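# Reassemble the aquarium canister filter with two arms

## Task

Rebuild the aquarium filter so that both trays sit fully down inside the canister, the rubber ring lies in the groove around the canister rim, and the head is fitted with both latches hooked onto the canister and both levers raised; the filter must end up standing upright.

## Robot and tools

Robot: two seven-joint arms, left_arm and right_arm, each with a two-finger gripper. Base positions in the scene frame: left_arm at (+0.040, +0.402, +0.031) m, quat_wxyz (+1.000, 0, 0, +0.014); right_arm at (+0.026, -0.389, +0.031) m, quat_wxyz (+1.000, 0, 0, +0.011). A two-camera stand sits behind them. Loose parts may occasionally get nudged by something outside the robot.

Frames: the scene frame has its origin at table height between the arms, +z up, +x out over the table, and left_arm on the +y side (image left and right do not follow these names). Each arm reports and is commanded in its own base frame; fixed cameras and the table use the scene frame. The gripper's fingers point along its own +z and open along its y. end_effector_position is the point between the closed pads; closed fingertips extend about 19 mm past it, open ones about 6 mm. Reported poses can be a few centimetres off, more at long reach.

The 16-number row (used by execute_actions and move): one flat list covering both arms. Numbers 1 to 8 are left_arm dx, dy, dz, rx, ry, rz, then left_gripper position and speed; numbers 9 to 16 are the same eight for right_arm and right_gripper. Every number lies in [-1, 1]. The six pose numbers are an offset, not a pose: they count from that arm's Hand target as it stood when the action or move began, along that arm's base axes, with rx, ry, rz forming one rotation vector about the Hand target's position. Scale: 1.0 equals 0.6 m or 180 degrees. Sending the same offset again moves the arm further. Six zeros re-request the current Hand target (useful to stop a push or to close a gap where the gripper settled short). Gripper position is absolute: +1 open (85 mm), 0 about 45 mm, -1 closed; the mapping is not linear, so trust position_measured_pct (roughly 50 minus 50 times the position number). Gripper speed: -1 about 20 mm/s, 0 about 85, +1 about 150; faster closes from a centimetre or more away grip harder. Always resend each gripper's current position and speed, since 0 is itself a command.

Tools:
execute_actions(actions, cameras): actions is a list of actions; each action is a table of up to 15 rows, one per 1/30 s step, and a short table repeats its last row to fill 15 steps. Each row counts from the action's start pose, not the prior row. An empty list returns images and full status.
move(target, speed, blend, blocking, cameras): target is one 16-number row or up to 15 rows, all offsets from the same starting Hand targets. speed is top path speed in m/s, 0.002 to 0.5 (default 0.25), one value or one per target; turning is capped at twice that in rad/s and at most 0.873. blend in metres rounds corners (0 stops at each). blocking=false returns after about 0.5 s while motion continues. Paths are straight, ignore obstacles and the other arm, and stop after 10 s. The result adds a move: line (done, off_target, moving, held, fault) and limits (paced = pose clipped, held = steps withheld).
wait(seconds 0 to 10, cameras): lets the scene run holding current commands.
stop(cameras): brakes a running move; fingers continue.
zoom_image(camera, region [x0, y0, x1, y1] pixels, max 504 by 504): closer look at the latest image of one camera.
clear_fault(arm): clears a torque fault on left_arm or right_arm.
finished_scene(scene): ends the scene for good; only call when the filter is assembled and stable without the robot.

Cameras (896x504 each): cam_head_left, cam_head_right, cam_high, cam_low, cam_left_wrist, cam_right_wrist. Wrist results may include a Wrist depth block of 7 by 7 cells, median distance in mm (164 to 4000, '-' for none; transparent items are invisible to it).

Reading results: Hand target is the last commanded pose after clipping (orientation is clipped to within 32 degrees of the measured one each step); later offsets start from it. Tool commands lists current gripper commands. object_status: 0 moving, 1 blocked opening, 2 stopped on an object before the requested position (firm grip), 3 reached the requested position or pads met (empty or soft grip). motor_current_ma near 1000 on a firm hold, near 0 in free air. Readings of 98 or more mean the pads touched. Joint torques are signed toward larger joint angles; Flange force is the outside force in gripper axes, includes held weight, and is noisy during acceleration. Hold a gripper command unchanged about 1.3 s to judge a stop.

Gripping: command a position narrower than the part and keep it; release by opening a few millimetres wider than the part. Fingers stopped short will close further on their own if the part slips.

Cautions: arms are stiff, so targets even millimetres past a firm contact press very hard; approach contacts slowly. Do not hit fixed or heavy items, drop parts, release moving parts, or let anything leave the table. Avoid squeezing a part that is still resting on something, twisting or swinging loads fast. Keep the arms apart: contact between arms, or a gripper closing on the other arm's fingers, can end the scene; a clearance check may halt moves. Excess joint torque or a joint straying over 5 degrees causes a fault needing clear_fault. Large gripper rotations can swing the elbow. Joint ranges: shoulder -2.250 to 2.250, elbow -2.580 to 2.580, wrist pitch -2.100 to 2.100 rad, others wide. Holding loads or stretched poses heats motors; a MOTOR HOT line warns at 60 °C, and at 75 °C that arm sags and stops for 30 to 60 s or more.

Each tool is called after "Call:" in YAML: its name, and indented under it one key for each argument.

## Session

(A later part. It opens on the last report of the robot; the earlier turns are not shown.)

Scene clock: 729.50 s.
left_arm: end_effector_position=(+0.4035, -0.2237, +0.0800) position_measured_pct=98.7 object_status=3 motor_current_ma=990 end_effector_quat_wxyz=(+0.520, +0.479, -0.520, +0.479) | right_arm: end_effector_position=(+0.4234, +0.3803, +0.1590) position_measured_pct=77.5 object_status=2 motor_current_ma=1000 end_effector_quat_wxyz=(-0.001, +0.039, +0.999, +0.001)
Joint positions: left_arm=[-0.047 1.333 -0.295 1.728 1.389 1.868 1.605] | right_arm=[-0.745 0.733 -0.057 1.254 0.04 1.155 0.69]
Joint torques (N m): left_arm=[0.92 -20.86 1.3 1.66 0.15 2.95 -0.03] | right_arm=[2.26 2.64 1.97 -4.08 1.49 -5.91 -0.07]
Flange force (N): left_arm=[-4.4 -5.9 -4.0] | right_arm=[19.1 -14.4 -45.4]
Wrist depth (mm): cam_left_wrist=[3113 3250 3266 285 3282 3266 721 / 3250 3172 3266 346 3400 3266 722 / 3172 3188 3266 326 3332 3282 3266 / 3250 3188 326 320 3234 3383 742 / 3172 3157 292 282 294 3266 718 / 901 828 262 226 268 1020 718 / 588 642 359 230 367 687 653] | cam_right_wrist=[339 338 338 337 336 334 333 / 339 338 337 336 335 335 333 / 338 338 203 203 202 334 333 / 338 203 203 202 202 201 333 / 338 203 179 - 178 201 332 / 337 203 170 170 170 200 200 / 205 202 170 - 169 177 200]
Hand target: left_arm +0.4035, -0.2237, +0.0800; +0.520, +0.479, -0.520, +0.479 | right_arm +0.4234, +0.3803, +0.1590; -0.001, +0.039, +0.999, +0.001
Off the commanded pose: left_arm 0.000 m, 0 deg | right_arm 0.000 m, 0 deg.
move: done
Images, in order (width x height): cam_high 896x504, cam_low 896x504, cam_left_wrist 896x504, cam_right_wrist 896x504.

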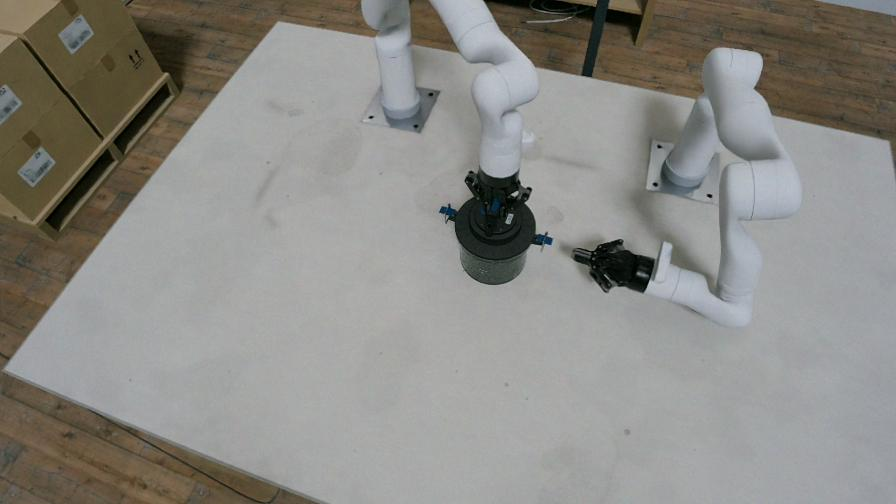

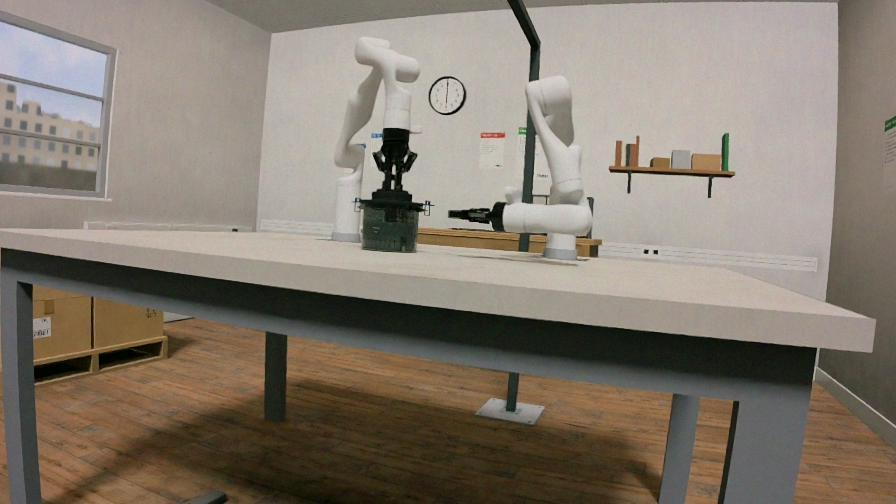

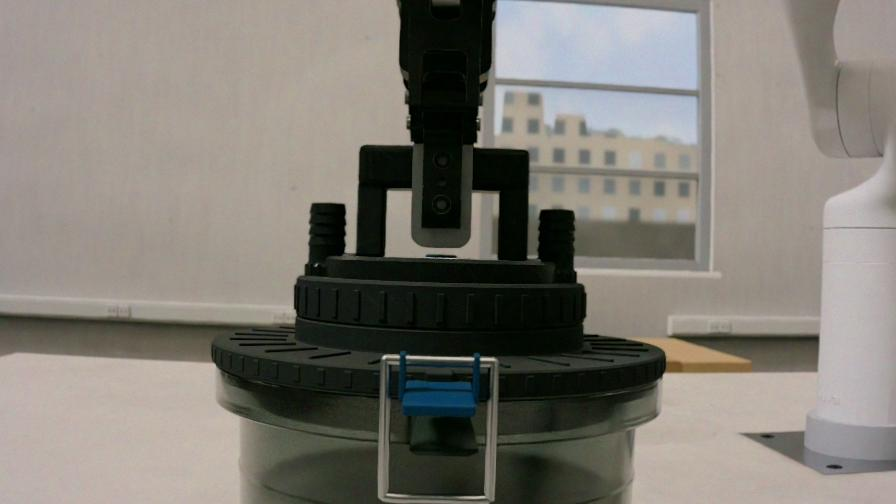

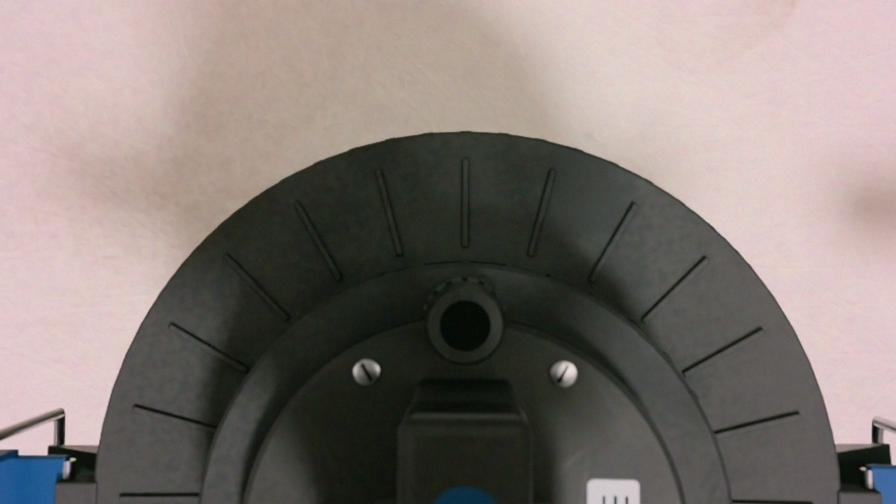

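Call:
move:
  target:
    - [-0.0033,-0.0932,0,0,0,0,-1,0,0,0,0,0,0,0,-1,-1]
    - [-0.0033,-0.0932,0.0083,0,0,0,-1,0,0,0,0,0,0,0,-1,-1]
  speed: [0.08,0.03]
  cameras: ["cam_low","cam_right_wrist"]

Call:
zoom_image:
  camera: "cam_low"
  region: [395, 180, 445, 220]

Call:
zoom_image:
  camera: "cam_right_wrist"
  region: [746, 384, 896, 504]

Scene clock: 751.93 s.
left_arm: end_effector_position=(+0.4015, -0.2796, +0.0849) position_measured_pct=98.7 object_status=3 motor_current_ma=990 end_effector_quat_wxyz=(+0.520, +0.479, -0.520, +0.479) | right_arm: end_effector_position=(+0.4234, +0.3803, +0.1590) position_measured_pct=77.5 object_status=2 motor_current_ma=1000 end_effector_quat_wxyz=(-0.001, +0.039, +0.999, +0.001)
Joint positions: left_arm=[0.044 1.31 -0.241 1.769 1.484 1.808 1.618] | right_arm=[-0.745 0.733 -0.057 1.254 0.04 1.155 0.69]
Joint torques (N m): left_arm=[0.96 -21.01 1.85 1.47 0.23 2.99 -0.07] | right_arm=[2.26 2.63 1.98 -4.07 1.49 -5.89 -0.08]
Flange force (N): left_arm=[-4.6 -6.0 -3.4] | right_arm=[19.1 -14.4 -45.3]
Wrist depth (mm): cam_left_wrist=[3142 3157 3172 258 3234 3250 668 / 3188 3098 3203 255 3157 3282 679 / 3070 3172 271 270 270 3234 3234 / 3113 3203 275 264 274 3282 3332 / 3070 3113 242 228 240 3113 3250 / 923 242 225 225 231 262 853 / 640 604 204 173 205 604 657] | cam_right_wrist=[339 338 337 336 336 335 333 / 339 338 337 336 335 334 333 / 338 338 203 202 202 334 333 / 338 204 203 202 202 201 333 / 337 203 178 - 178 201 332 / 337 203 171 170 170 200 200 / 206 202 170 - 169 177 200]
Hand target: left_arm +0.4015, -0.2796, +0.0849; +0.520, +0.479, -0.520, +0.479 | right_arm +0.4234, +0.3803, +0.1590; -0.001, +0.039, +0.999, +0.001
Off the commanded pose: left_arm 0.000 m, 0 deg | right_arm 0.000 m, 0 deg.
move: done
Images, in order (width x height): cam_low 896x504, cam_right_wrist 896x504.

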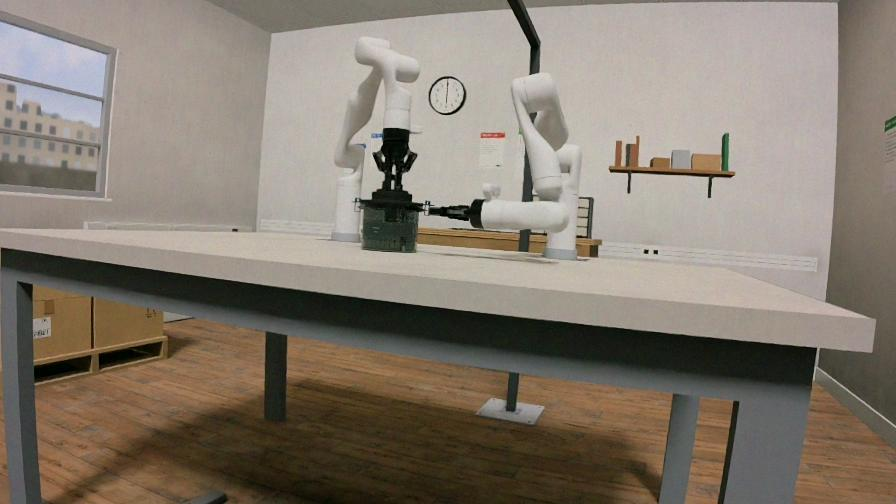

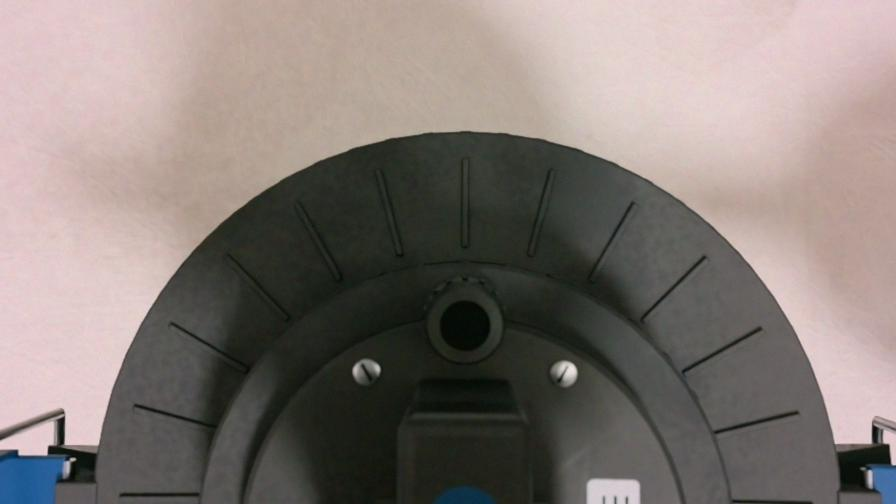

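Scaled by 10.080 from the camera's 896x504 image, which has a finer 1280x720 frame.

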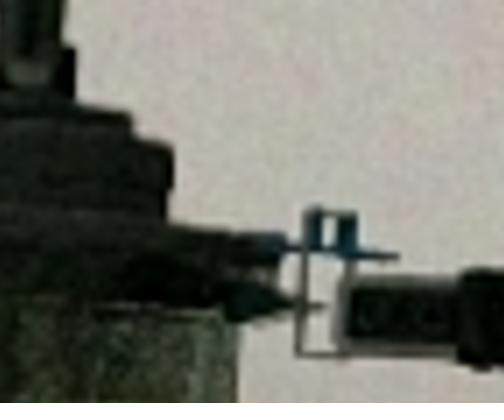

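Scaled by 3.360 from the camera's 896x504 image, which has a finer 1280x720 frame.

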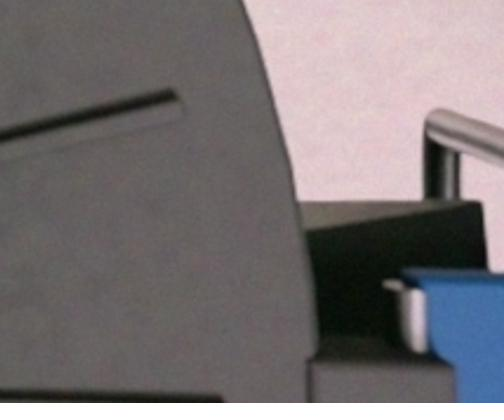

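Call:
move:
  target: [0,0,0.0083,0,0,0,-1,0,0,0,0,0,0,0,-1,-1]
  speed: 0.02
  cameras: ["cam_low"]

Call:
zoom_image:
  camera: "cam_low"
  region: [395, 180, 445, 220]

Scene clock: 758.87 s.
left_arm: end_effector_position=(+0.4015, -0.2796, +0.0899) position_measured_pct=98.7 object_status=3 motor_current_ma=990 end_effector_quat_wxyz=(+0.520, +0.479, -0.520, +0.479) | right_arm: end_effector_position=(+0.4234, +0.3803, +0.1590) position_measured_pct=77.5 object_status=2 motor_current_ma=1000 end_effector_quat_wxyz=(-0.001, +0.039, +0.999, +0.001)
Joint positions: left_arm=[0.045 1.298 -0.243 1.777 1.483 1.809 1.622] | right_arm=[-0.745 0.733 -0.057 1.254 0.04 1.155 0.69]
Joint torques (N m): left_arm=[1.36 -21.56 2.65 1.48 0.29 3.62 0] | right_arm=[1.98 2.58 1.71 -4.23 1.32 -6.01 -0.07]
Flange force (N): left_arm=[-6.0 -5.7 -4.4] | right_arm=[19.0 -15.0 -45.3]
Wrist depth (mm): cam_left_wrist=[3113 3157 3157 233 3234 3250 662 / 3055 3142 3203 257 3266 3250 674 / 3203 3172 3113 270 271 3234 3282 / 3070 3219 275 264 274 3299 3315 / 3113 3157 247 235 247 3219 3128 / 958 244 231 225 232 294 882 / 658 584 200 171 203 231 666] | cam_right_wrist=[339 338 337 336 336 335 334 / 338 338 337 336 336 335 334 / 338 337 203 202 202 333 333 / 338 203 203 202 202 201 333 / 337 203 179 - 178 201 333 / 337 203 171 170 170 200 201 / 206 202 170 - 169 177 200]
Hand target: left_arm +0.4015, -0.2796, +0.0899; +0.520, +0.479, -0.520, +0.479 | right_arm +0.4234, +0.3803, +0.1590; -0.001, +0.039, +0.999, +0.001
Off the commanded pose: left_arm 0.000 m, 0 deg | right_arm 0.000 m, 0 deg.
move: done
Images, in order (width x height): cam_low 896x504.

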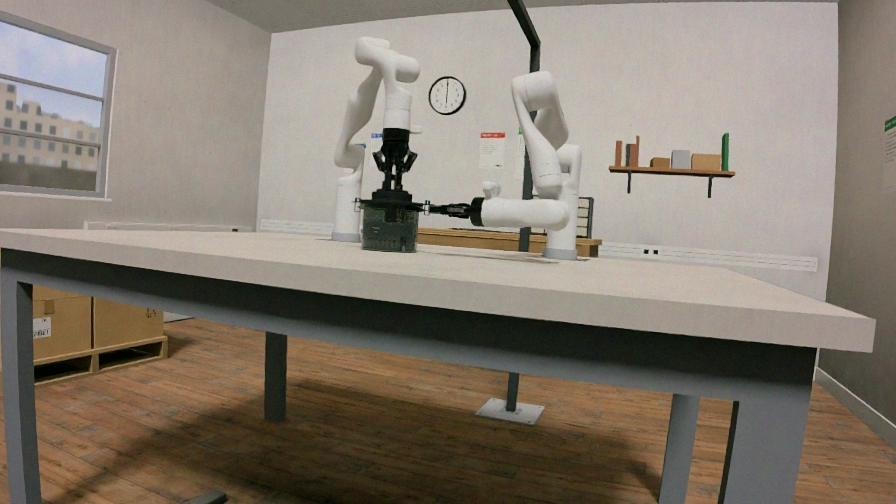

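Scaled by 10.080 from the camera's 896x504 image, which has a finer 1280x720 frame.

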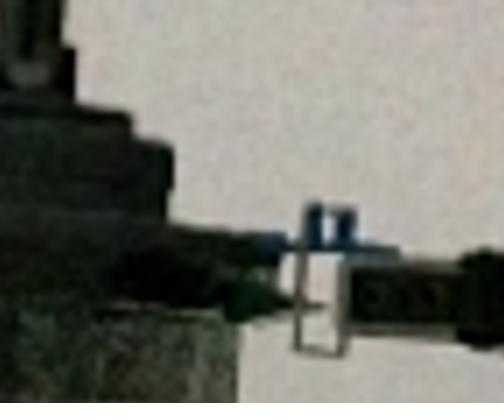

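Call:
move:
  target: [0,0,0.01,0,0,0,-1,0,0,0,0,0,0,0,-1,-1]
  speed: 0.02
  cameras: ["cam_low"]

Call:
zoom_image:
  camera: "cam_low"
  region: [395, 180, 445, 220]

Scene clock: 764.93 s.
left_arm: end_effector_position=(+0.4015, -0.2796, +0.0959) position_measured_pct=98.7 object_status=3 motor_current_ma=990 end_effector_quat_wxyz=(+0.520, +0.479, -0.520, +0.479) | right_arm: end_effector_position=(+0.4234, +0.3803, +0.1590) position_measured_pct=77.5 object_status=2 motor_current_ma=1000 end_effector_quat_wxyz=(-0.001, +0.039, +0.999, +0.001)
Joint positions: left_arm=[0.046 1.284 -0.244 1.786 1.481 1.811 1.628] | right_arm=[-0.745 0.733 -0.057 1.254 0.04 1.155 0.69]
Joint torques (N m): left_arm=[0.77 -21.6 2.19 1.41 0.3 3.65 -0.02] | right_arm=[2.12 2.56 1.83 -4.1 1.39 -5.9 -0.08]
Flange force (N): left_arm=[-6.1 -5.9 -2.9] | right_arm=[18.9 -14.6 -45.2]
Wrist depth (mm): cam_left_wrist=[3128 3113 3250 230 3250 3266 649 / 3070 3070 3188 258 3203 3234 677 / 3128 3113 3203 270 3203 3188 3366 / 3128 3128 274 259 273 3250 3203 / 3113 3128 264 238 266 3250 3203 / 978 275 236 225 237 1101 908 / 642 219 200 201 205 222 664] | cam_right_wrist=[339 338 338 336 336 334 334 / 339 338 337 336 335 334 333 / 338 337 203 203 202 334 333 / 338 203 203 202 201 201 333 / 338 203 179 - 178 201 332 / 337 203 171 170 170 200 200 / 206 202 170 - 169 177 200]
Hand target: left_arm +0.4015, -0.2796, +0.0959; +0.520, +0.479, -0.520, +0.479 | right_arm +0.4234, +0.3803, +0.1590; -0.001, +0.039, +0.999, +0.001
Off the commanded pose: left_arm 0.000 m, 0 deg | right_arm 0.000 m, 0 deg.
move: done
Images, in order (width x height): cam_low 896x504.

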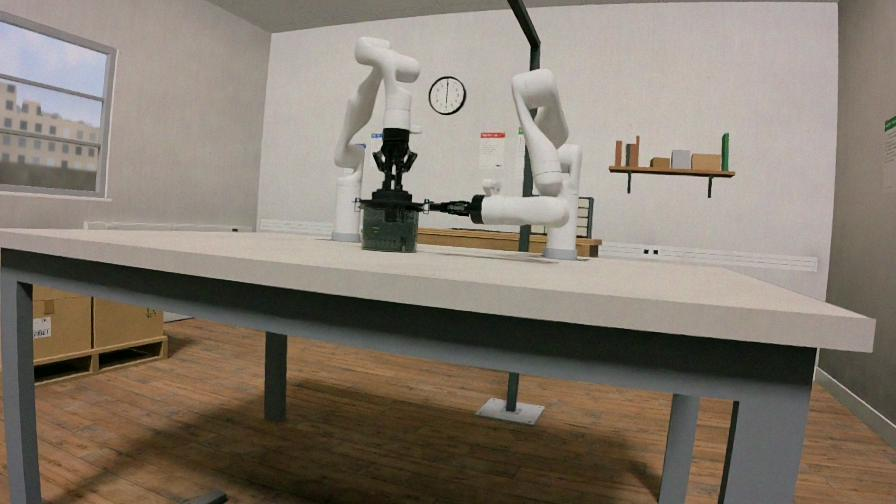

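Scaled by 10.080 from the camera's 896x504 image, which has a finer 1280x720 frame.

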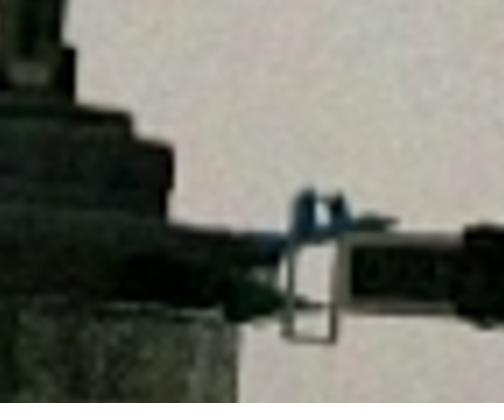

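Call:
move:
  target: [0,0,0.01,0,0,0,-1,0,0,0,0,0,0,0,-1,-1]
  speed: 0.02
  cameras: ["cam_low"]

Call:
zoom_image:
  camera: "cam_low"
  region: [395, 180, 445, 220]

Scene clock: 775.43 s.
left_arm: end_effector_position=(+0.4015, -0.2796, +0.1019) position_measured_pct=98.7 object_status=3 motor_current_ma=990 end_effector_quat_wxyz=(+0.520, +0.479, -0.520, +0.479) | right_arm: end_effector_position=(+0.4234, +0.3803, +0.1590) position_measured_pct=77.5 object_status=2 motor_current_ma=1000 end_effector_quat_wxyz=(-0.001, +0.039, +0.999, +0.001)
Joint positions: left_arm=[0.046 1.269 -0.246 1.794 1.48 1.812 1.633] | right_arm=[-0.745 0.733 -0.057 1.254 0.04 1.155 0.69]
Joint torques (N m): left_arm=[0.94 -21.5 2.35 1.45 0.3 3.59 -0.01] | right_arm=[2.08 2.52 1.85 -4.17 1.41 -5.92 -0.05]
Flange force (N): left_arm=[-5.9 -6.1 -3.4] | right_arm=[19.1 -14.7 -45.2]
Wrist depth (mm): cam_left_wrist=[3055 3250 3250 227 3219 3266 650 / 3055 3113 3128 240 3157 3282 674 / 3084 3188 3113 3234 3266 3203 3282 / 3142 3142 273 263 271 3299 3219 / 3128 3142 272 263 273 3234 3234 / 1022 1028 241 226 238 1153 940 / 699 227 218 205 226 244 671] | cam_right_wrist=[339 338 337 337 336 334 334 / 339 338 337 336 335 334 334 / 338 338 203 203 202 334 333 / 338 203 203 202 202 201 333 / 338 203 179 - 178 201 332 / 338 203 170 170 170 200 200 / 206 202 170 - 169 177 200]
Hand target: left_arm +0.4015, -0.2796, +0.1019; +0.520, +0.479, -0.520, +0.479 | right_arm +0.4234, +0.3803, +0.1590; -0.001, +0.039, +0.999, +0.001
Off the commanded pose: left_arm 0.000 m, 0 deg | right_arm 0.000 m, 0 deg.
move: done
Images, in order (width x height): cam_low 896x504.

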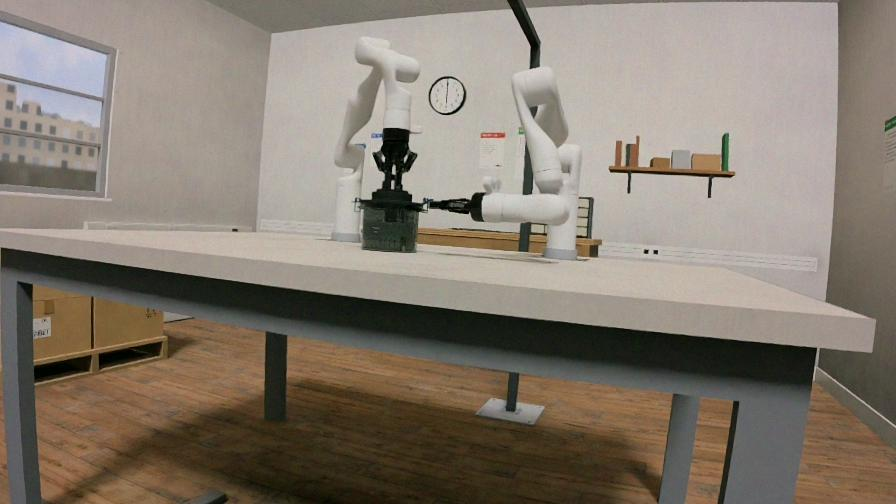

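Scaled by 10.080 from the camera's 896x504 image, which has a finer 1280x720 frame.

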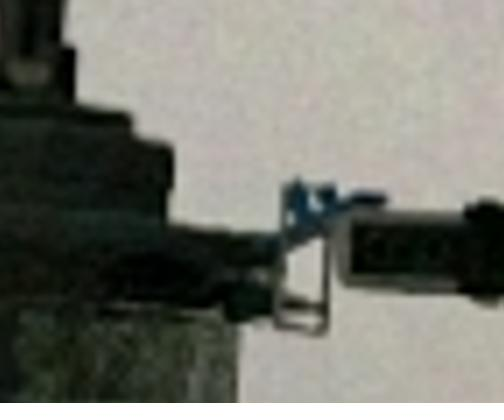

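Call:
move:
  target: [0,-0.0033,0.0083,0,0,0,-1,0,0,0,0,0,0,0,-1,-1]
  speed: 0.02
  cameras: ["cam_low"]

Call:
zoom_image:
  camera: "cam_low"
  region: [395, 180, 445, 220]

Scene clock: 783.33 s.
left_arm: end_effector_position=(+0.4015, -0.2816, +0.1069) position_measured_pct=98.7 object_status=3 motor_current_ma=990 end_effector_quat_wxyz=(+0.520, +0.479, -0.520, +0.479) | right_arm: end_effector_position=(+0.4234, +0.3803, +0.1590) position_measured_pct=77.5 object_status=2 motor_current_ma=1000 end_effector_quat_wxyz=(-0.001, +0.039, +0.999, +0.001)
Joint positions: left_arm=[0.05 1.257 -0.245 1.802 1.482 1.811 1.639] | right_arm=[-0.745 0.733 -0.057 1.254 0.04 1.155 0.69]
Joint torques (N m): left_arm=[1.14 -21.22 2.33 1.33 0.3 3.56 -0.03] | right_arm=[2.08 2.53 1.77 -4.21 1.39 -5.99 -0.09]
Flange force (N): left_arm=[-5.1 -5.9 -3.6] | right_arm=[19.0 -14.8 -45.3]
Wrist depth (mm): cam_left_wrist=[3098 3188 3142 223 3234 3315 645 / 3084 3172 3157 237 3234 3219 671 / 3055 3113 3113 3172 3203 3266 3282 / 3084 3157 273 268 268 3128 3266 / 3128 3157 271 261 272 3219 3234 / 1034 1054 239 225 240 2343 961 / 677 236 229 223 230 266 681] | cam_right_wrist=[339 339 338 337 336 335 334 / 339 338 337 336 335 334 333 / 338 338 203 202 202 334 333 / 338 203 203 202 202 201 333 / 338 203 179 - 178 201 332 / 338 203 171 170 170 200 200 / 205 202 170 - 169 177 200]
Hand target: left_arm +0.4015, -0.2816, +0.1069; +0.520, +0.479, -0.520, +0.479 | right_arm +0.4234, +0.3803, +0.1590; -0.001, +0.039, +0.999, +0.001
Off the commanded pose: left_arm 0.000 m, 0 deg | right_arm 0.000 m, 0 deg.
move: done
Images, in order (width x height): cam_low 896x504.

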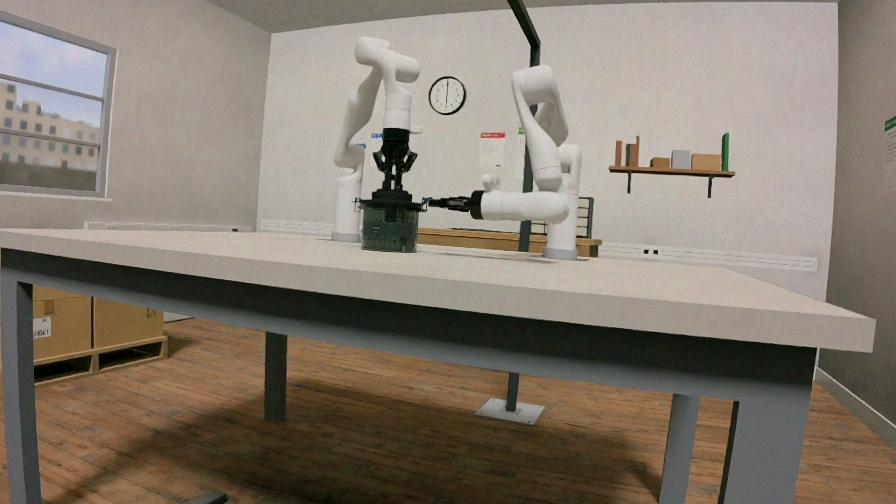

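Scaled by 10.080 from the camera's 896x504 image, which has a finer 1280x720 frame.

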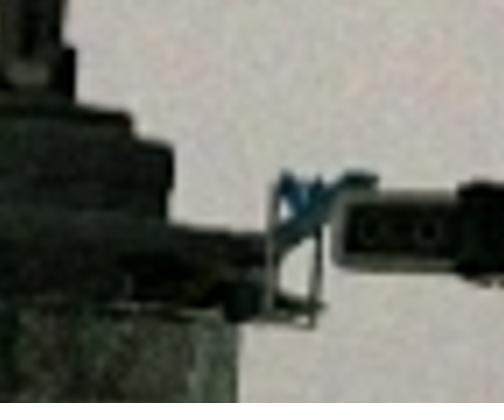

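Call:
move:
  target: [0,-0.005,0.0083,0,0,0,-1,0,0,0,0,0,0,0,-1,-1]
  speed: 0.02
  cameras: ["cam_low"]

Call:
zoom_image:
  camera: "cam_low"
  region: [395, 180, 445, 220]

Scene clock: 790.40 s.
left_arm: end_effector_position=(+0.4015, -0.2846, +0.1118) position_measured_pct=98.7 object_status=3 motor_current_ma=990 end_effector_quat_wxyz=(+0.520, +0.479, -0.520, +0.479) | right_arm: end_effector_position=(+0.4235, +0.3804, +0.1590) position_measured_pct=77.5 object_status=2 motor_current_ma=1000 end_effector_quat_wxyz=(-0.001, +0.039, +0.999, +0.001)
Joint positions: left_arm=[0.056 1.245 -0.243 1.809 1.486 1.808 1.645] | right_arm=[-0.745 0.733 -0.057 1.254 0.04 1.155 0.69]
Joint torques (N m): left_arm=[2.43 -24.05 4.76 1.25 0.45 5.53 -0.12] | right_arm=[2.65 1.17 2.16 -3.34 1.48 -4.69 -0.04]
Flange force (N): left_arm=[-11.7 -5.9 -6.6] | right_arm=[16.9 -11.0 -42.0]
Wrist depth (mm): cam_left_wrist=[3142 3113 3098 220 3282 3234 636 / 3128 3128 3113 231 - 3250 669 / 3128 3234 3203 252 3203 3188 3266 / 3070 3157 267 264 266 3250 3315 / 3172 3028 269 259 272 3234 3172 / 1057 3113 238 231 242 2368 1075 / 689 249 231 221 231 283 694] | cam_right_wrist=[339 338 337 336 336 335 333 / 339 338 337 336 335 334 334 / 338 337 203 202 202 333 333 / 338 203 203 202 202 201 333 / 338 203 179 - 178 201 332 / 337 203 171 170 170 200 201 / 205 202 170 - 169 177 200]
Hand target: left_arm +0.4015, -0.2846, +0.1119; +0.520, +0.479, -0.520, +0.479 | right_arm +0.4234, +0.3803, +0.1590; -0.001, +0.039, +0.999, +0.001
Off the commanded pose: left_arm 0.000 m, 0 deg | right_arm 0.000 m, 0 deg.
move: done
Images, in order (width x height): cam_low 896x504.

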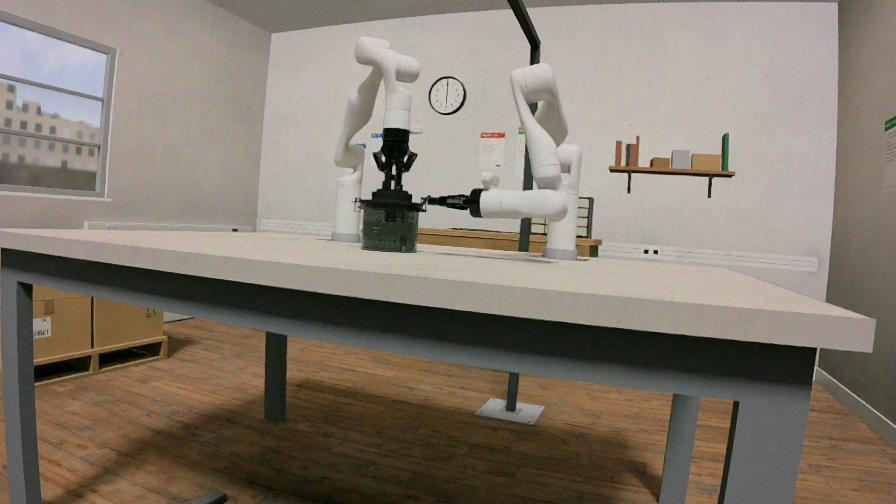

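Scaled by 10.080 from the camera's 896x504 image, which has a finer 1280x720 frame.

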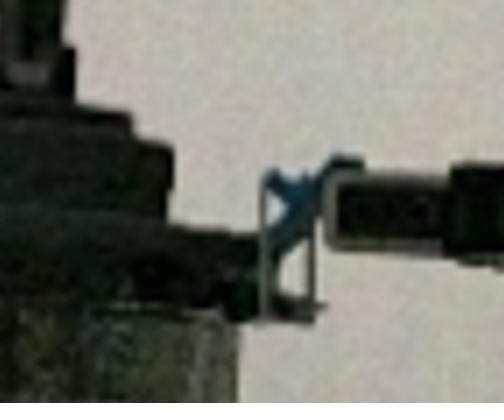

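Call:
move:
  target: [0,-0.008,0.005,0,0,0,-1,0,0,0,0,0,0,0,-1,-1]
  speed: 0.02
  cameras: ["cam_low"]

Call:
zoom_image:
  camera: "cam_low"
  region: [395, 180, 445, 220]

Scene clock: 795.73 s.
left_arm: end_effector_position=(+0.4015, -0.2894, +0.1149) position_measured_pct=98.7 object_status=3 motor_current_ma=990 end_effector_quat_wxyz=(+0.520, +0.479, -0.520, +0.479) | right_arm: end_effector_position=(+0.4234, +0.3804, +0.1590) position_measured_pct=77.5 object_status=2 motor_current_ma=1000 end_effector_quat_wxyz=(-0.001, +0.039, +0.999, +0.001)
Joint positions: left_arm=[0.064 1.237 -0.239 1.814 1.495 1.804 1.65] | right_arm=[-0.745 0.733 -0.057 1.254 0.04 1.155 0.69]
Joint torques (N m): left_arm=[2.42 -22.56 3.98 0.73 1.32 3.96 -0.08] | right_arm=[3.83 0.92 3.04 -1.31 1.86 -2.84 0]
Flange force (N): left_arm=[-7.2 -3.6 -8.5] | right_arm=[14.6 -5.5 -40.2]
Wrist depth (mm): cam_left_wrist=[3098 3172 3188 213 3266 3332 634 / 3157 3098 3142 221 - 3299 663 / 3070 3157 3128 255 - 3188 3299 / 3098 3142 3157 260 261 3250 3315 / 3070 3055 264 253 264 3219 3188 / 1071 3070 241 229 248 2351 1092 / 735 278 226 216 225 295 711] | cam_right_wrist=[339 338 337 336 336 335 334 / 339 338 337 336 335 334 334 / 339 338 203 202 202 333 333 / 338 203 203 202 202 201 333 / 337 203 178 - 178 201 332 / 337 203 170 170 170 200 201 / 203 202 170 - 170 177 200]
Hand target: left_arm +0.4015, -0.2894, +0.1149; +0.520, +0.479, -0.520, +0.479 | right_arm +0.4234, +0.3804, +0.1590; -0.001, +0.039, +0.999, +0.001
Off the commanded pose: left_arm 0.000 m, 0 deg | right_arm 0.000 m, 0 deg.
move: done
Images, in order (width x height): cam_low 896x504.

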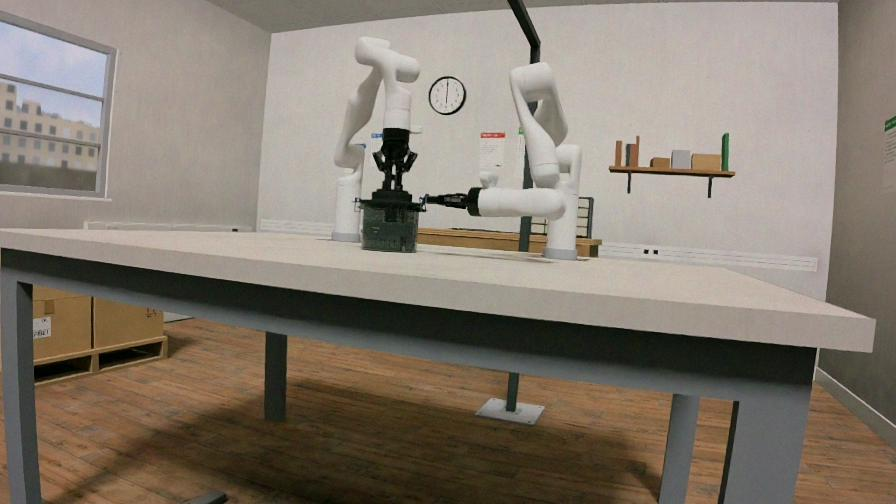

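Scaled by 10.080 from the camera's 896x504 image, which has a finer 1280x720 frame.

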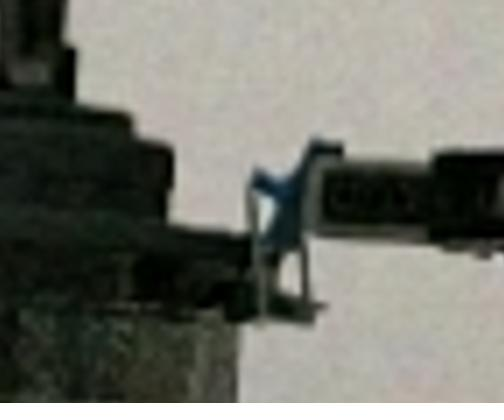

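Call:
move:
  target: [0,-0.01,0.0008,0,0,0,-1,0,0,0,0,0,0,0,-1,-1]
  speed: 0.02

Call:
move:
  target: [0,-0.008,0,0,0,0,-1,0,0,0,0,0,0,0,-1,-1]
  speed: 0.02
  cameras: ["cam_low"]

Call:
zoom_image:
  camera: "cam_low"
  region: [395, 180, 445, 220]

Scene clock: 802.43 s.
left_arm: end_effector_position=(+0.4015, -0.2954, +0.1154) position_measured_pct=98.7 object_status=3 motor_current_ma=990 end_effector_quat_wxyz=(+0.520, +0.479, -0.520, +0.479) | right_arm: end_effector_position=(+0.4234, +0.3803, +0.1590) position_measured_pct=77.5 object_status=2 motor_current_ma=1000 end_effector_quat_wxyz=(-0.001, +0.039, +0.999, +0.001)
Joint positions: left_arm=[0.074 1.235 -0.233 1.816 1.506 1.797 1.653] | right_arm=[-0.745 0.733 -0.057 1.254 0.04 1.155 0.69]
Joint torques (N m): left_arm=[0.85 -20.79 1.92 1.25 0.37 3.04 -0.04] | right_arm=[3.07 0.42 2.43 -1.63 1.51 -2.86 -0.07]
Flange force (N): left_arm=[-4.0 -6.3 -3.0] | right_arm=[13.7 -6.7 -39.2]
Wrist depth (mm): cam_left_wrist=[3084 3172 3128 208 - 3219 624 / 3055 3128 3142 217 - 3188 660 / 3084 3070 3203 227 - 3299 3282 / 3157 3142 3113 248 255 3315 3266 / 3142 3041 257 247 257 3188 3157 / 1076 3070 235 224 243 2351 1096 / 745 262 220 170 221 298 708] | cam_right_wrist=[339 338 337 336 336 335 334 / 339 338 337 335 335 334 333 / 338 337 203 203 202 334 333 / 338 203 203 202 202 201 333 / 337 203 179 - 177 201 332 / 337 203 171 170 170 200 201 / 205 202 170 - 169 177 200]
Hand target: left_arm +0.4015, -0.2954, +0.1154; +0.520, +0.479, -0.520, +0.479 | right_arm +0.4234, +0.3804, +0.1590; -0.001, +0.039, +0.999, +0.001
Off the commanded pose: left_arm 0.000 m, 0 deg | right_arm 0.000 m, 0 deg.
move: done

Scene clock: 803.13 s.
left_arm: end_effector_position=(+0.4016, -0.3000, +0.1154) position_measured_pct=98.7 object_status=3 motor_current_ma=990 end_effector_quat_wxyz=(+0.519, +0.479, -0.520, +0.479) | right_arm: end_effector_position=(+0.4234, +0.3803, +0.1590) position_measured_pct=77.5 object_status=2 motor_current_ma=1000 end_effector_quat_wxyz=(-0.001, +0.039, +0.999, +0.001)
Joint positions: left_arm=[0.082 1.234 -0.229 1.816 1.515 1.792 1.656] | right_arm=[-0.745 0.733 -0.057 1.254 0.04 1.155 0.69]
Joint torques (N m): left_arm=[7.58 -20.21 6.07 0.36 1.63 1.92 -0.06] | right_arm=[1.39 0.2 1.03 -1.52 0.88 -2.66 0.03]
Flange force (N): left_arm=[-0.8 -1.7 -21.2] | right_arm=[11.4 -8.2 -38.6]
Wrist depth (mm): cam_left_wrist=[3041 3172 3142 202 - 3157 622 / 3028 3157 3113 213 - 3250 658 / 3113 3188 3128 232 - 3188 3157 / 3098 3219 3128 244 252 3234 3234 / 3014 3084 253 243 251 3234 3266 / 1073 3157 233 223 243 2318 1091 / 744 261 216 205 212 298 711] | cam_right_wrist=[339 338 337 337 336 335 334 / 339 337 337 336 335 334 334 / 338 338 203 202 202 334 333 / 338 203 203 202 202 202 333 / 338 203 179 - 178 201 332 / 337 203 170 170 170 200 201 / 205 202 170 - 169 177 200]
Hand target: left_arm +0.4015, -0.3002, +0.1154; +0.520, +0.479, -0.520, +0.479 | right_arm +0.4234, +0.3804, +0.1590; -0.001, +0.039, +0.999, +0.001
Off the commanded pose: left_arm 0.000 m, 0 deg | right_arm 0.000 m, 0 deg.
move: done
Images, in order (width x height): cam_low 896x504.

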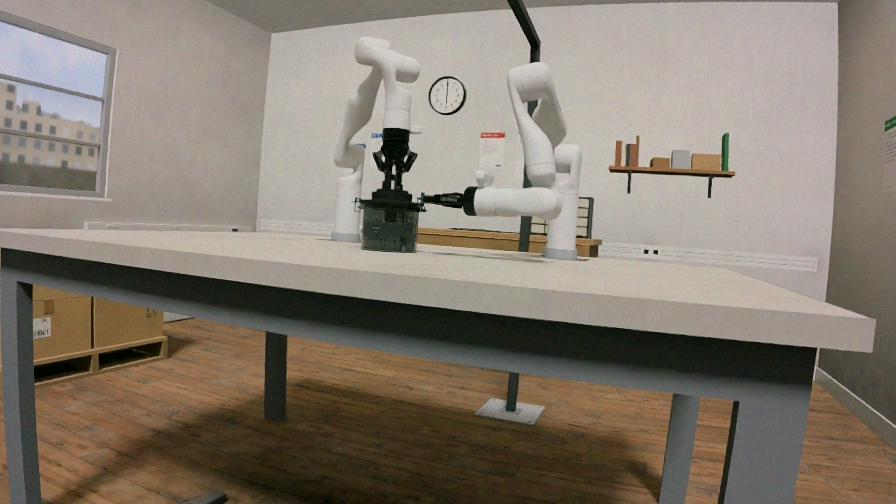

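Scaled by 10.080 from the camera's 896x504 image, which has a finer 1280x720 frame.

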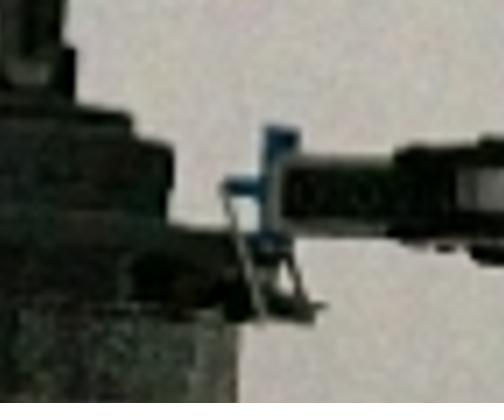

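Call:
move:
  target:
    - [0,0.01,0,0,0,0,-1,0,0,0,0,0,0,0,0.3,0]
    - [0.01,0.12,0,0,0,0,-1,0,0,0,0.1,0,0,0,0.3,0]
    - [0.0,0.15,0.2,0,0,0,-1,0,0,0,0.2,0,0,0,0.3,0]
    - [0.0,0.15,0.3,0.25,-0.02,0,-1,0,-0.03,-0.42,0.16,0.4133,0.354,-0.3846,0.3,0]
  speed: [0.05,0.1,0.2,0.3]
  blend: [0,0.02,0.03,0]
  cameras: ["cam_high","cam_right_wrist","cam_low"]

Call:
zoom_image:
  camera: "cam_low"
  region: [345, 180, 445, 230]

Scene clock: 865.43 s.
left_arm: end_effector_position=(+0.4015, -0.2102, +0.2954) position_measured_pct=98.7 object_status=3 motor_current_ma=990 end_effector_quat_wxyz=(+0.280, +0.627, -0.680, +0.258) | right_arm: end_effector_position=(+0.4054, +0.1284, +0.2550) position_measured_pct=35.1 object_status=3 motor_current_ma=0 end_effector_quat_wxyz=(+0.480, -0.519, -0.480, -0.519)
Joint positions: left_arm=[0.38 0.425 -0.641 1.733 0.979 1.497 2.5] | right_arm=[0.511 0.884 -0.178 1.94 -1.225 1.549 1.219]
Joint torques (N m): left_arm=[0.94 -15.89 -0.59 -5.26 1.86 1.24 -0.03] | right_arm=[0.61 -17.06 -3.01 -2.83 -0.94 3.13 -0.08]
Flange force (N): left_arm=[-0.5 -7.5 -4.1] | right_arm=[-0.4 -2.8 2.7]
Wrist depth (mm): cam_left_wrist=[886 885 884 891 896 901 722 / 785 788 797 800 809 810 757 / 721 721 722 727 725 735 742 / 649 665 655 373 670 677 679 / 603 613 405 389 431 623 612 / 556 560 392 375 408 568 573 / 514 525 386 379 512 529 527] | cam_right_wrist=[702 2351 2376 777 2385 2420 2456 / 713 2360 2376 662 2402 2420 2447 / 2343 2368 2368 654 2376 2420 2438 / 2351 2360 2360 627 2394 2420 2420 / 797 2360 2368 2360 2385 2447 2420 / 2343 2343 2360 2376 2394 2429 2438 / 1206 1321 2368 2351 1348 2420 2420]
Hand target: left_arm +0.4015, -0.2102, +0.2954; +0.280, +0.627, -0.680, +0.258 | right_arm +0.4054, +0.1283, +0.2550; +0.480, -0.519, -0.480, -0.519
Off the commanded pose: left_arm 0.000 m, 0 deg | right_arm 0.000 m, 0 deg.
move: done
Images, in order (width x height): cam_high 896x504, cam_low 896x504, cam_right_wrist 896x504.

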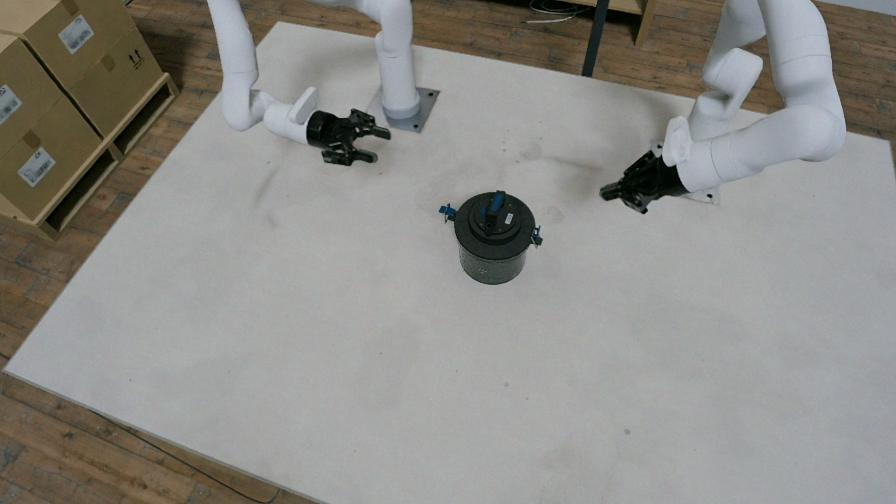

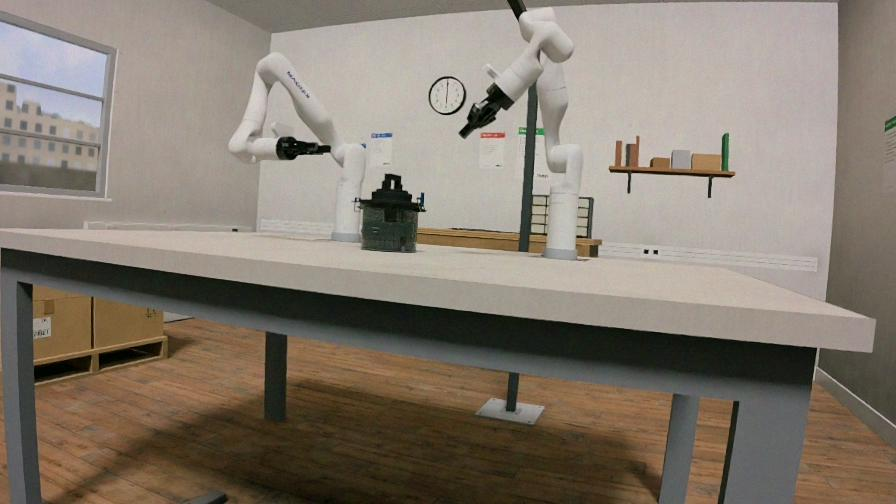

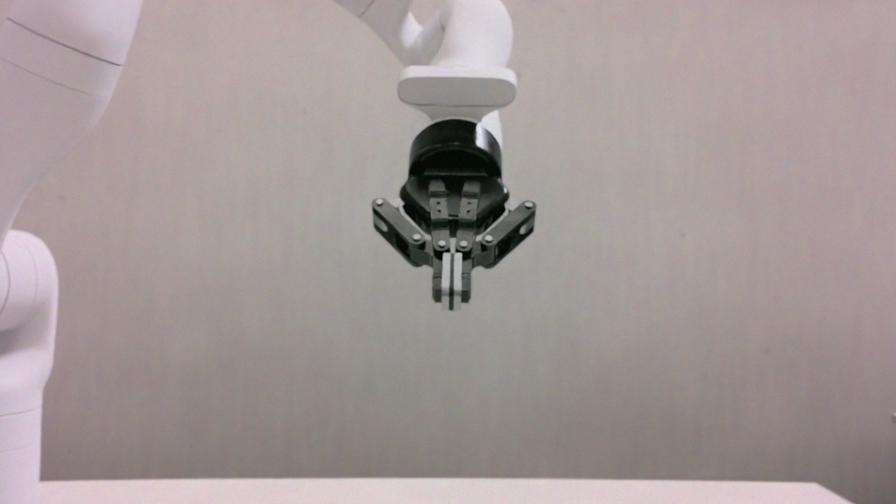

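Scaled by 5.040 from the camera's 896x504 image, which has a finer 1280x720 frame.

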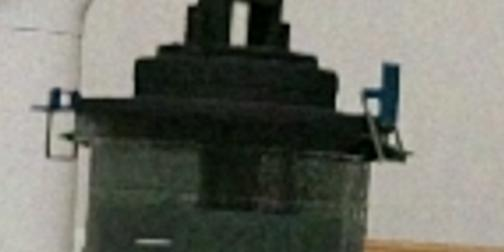

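Call:
move:
  target:
    - [-0.0268,-0.4063,-0.06,0.2483,-0.021,0,-1,0,0.004,0.02,-0.15,0,0,0,-1,0]
    - [-0.0268,-0.4063,-0.2173,0.2483,-0.021,0,-1,0,0.004,0.06,-0.2917,0,0,0,-1,0]
  speed: [0.25,0.1]
  cameras: ["cam_left_wrist","cam_right_wrist","cam_low","cam_high"]

Call:
zoom_image:
  camera: "cam_low"
  region: [335, 180, 385, 220]

Scene clock: 884.93 s.
left_arm: end_effector_position=(+0.3854, -0.4540, +0.1650) position_measured_pct=98.7 object_status=3 motor_current_ma=990 end_effector_quat_wxyz=(-0.001, +0.678, -0.735, +0.000) | right_arm: end_effector_position=(+0.4078, +0.1643, +0.0800) position_measured_pct=98.7 object_status=3 motor_current_ma=1000 end_effector_quat_wxyz=(+0.480, -0.519, -0.480, -0.519)
Joint positions: left_arm=[1.113 0.856 -0.636 1.107 0.48 1.317 3.593] | right_arm=[0.438 1.315 -0.181 1.816 -1.25 1.41 1.502]
Joint torques (N m): left_arm=[0.95 -23.83 -2.72 -5.94 0.11 0.01 -0.03] | right_arm=[0.41 -18.44 -3.91 -0.21 -0.13 3.27 -0.13]
Flange force (N): left_arm=[7.4 -9.6 -2.6] | right_arm=[1.4 -3.4 2.0]
Wrist depth (mm): cam_left_wrist=[338 338 338 338 339 338 339 / 339 338 338 339 339 338 338 / 339 338 339 208 338 339 339 / 339 339 339 207 338 338 339 / 339 338 206 205 339 339 338 / 339 207 205 205 205 338 338 / 339 205 202 182 205 205 338] | cam_right_wrist=[2343 2335 311 305 313 2385 2411 / 2310 2310 2310 315 2376 2394 2411 / 2326 2376 2351 315 355 2394 2402 / 2310 2326 2351 321 354 2385 2385 / 2326 2302 325 307 318 2368 2394 / 942 953 297 267 294 996 1131 / 700 708 390 337 366 732 681]
Hand target: left_arm +0.3854, -0.4540, +0.1650; -0.001, +0.678, -0.735, +0.000 | right_arm +0.4078, +0.1644, +0.0799; +0.480, -0.519, -0.480, -0.519
Off the commanded pose: left_arm 0.000 m, 0 deg | right_arm 0.000 m, 0 deg.
move: done
Images, in order (width x height): cam_high 896x504, cam_low 896x504, cam_left_wrist 896x504, cam_right_wrist 896x504.

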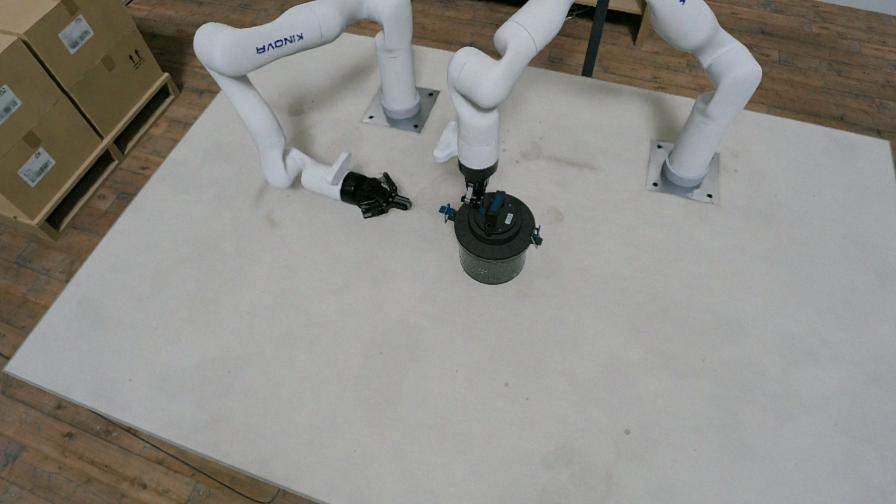

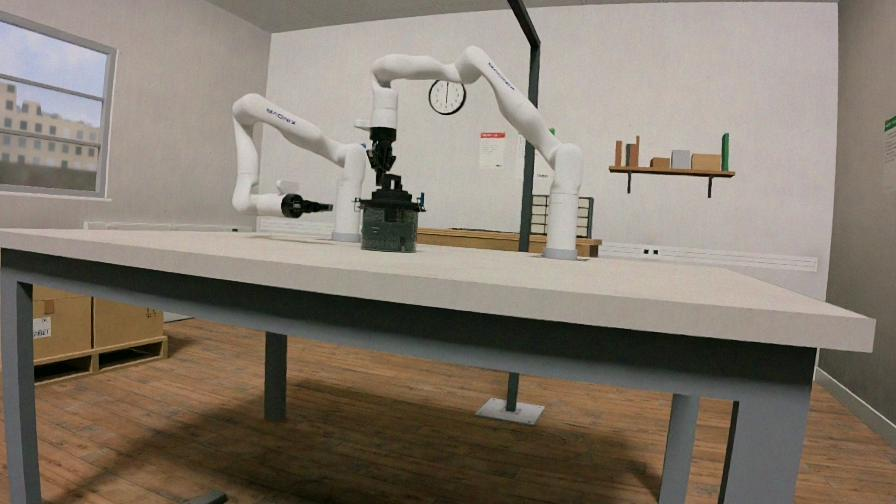

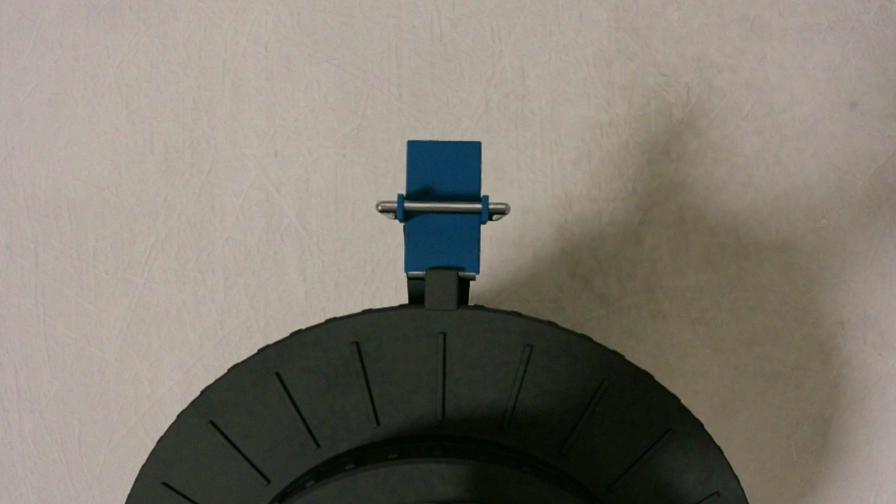

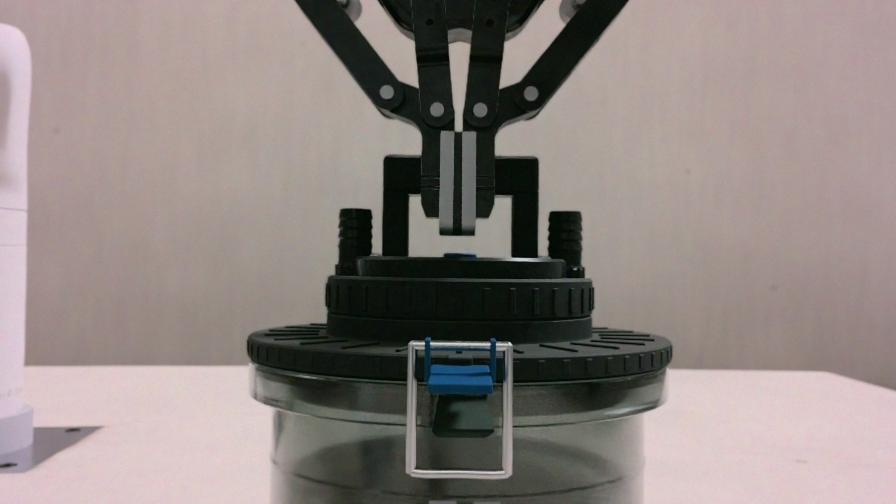

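Scaled by 10.080 from the camera's 896x504 image, which has a finer 1280x720 frame.

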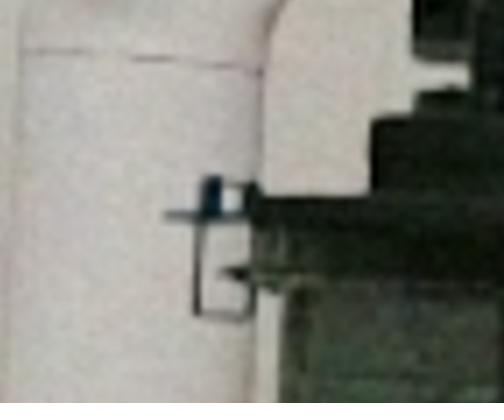

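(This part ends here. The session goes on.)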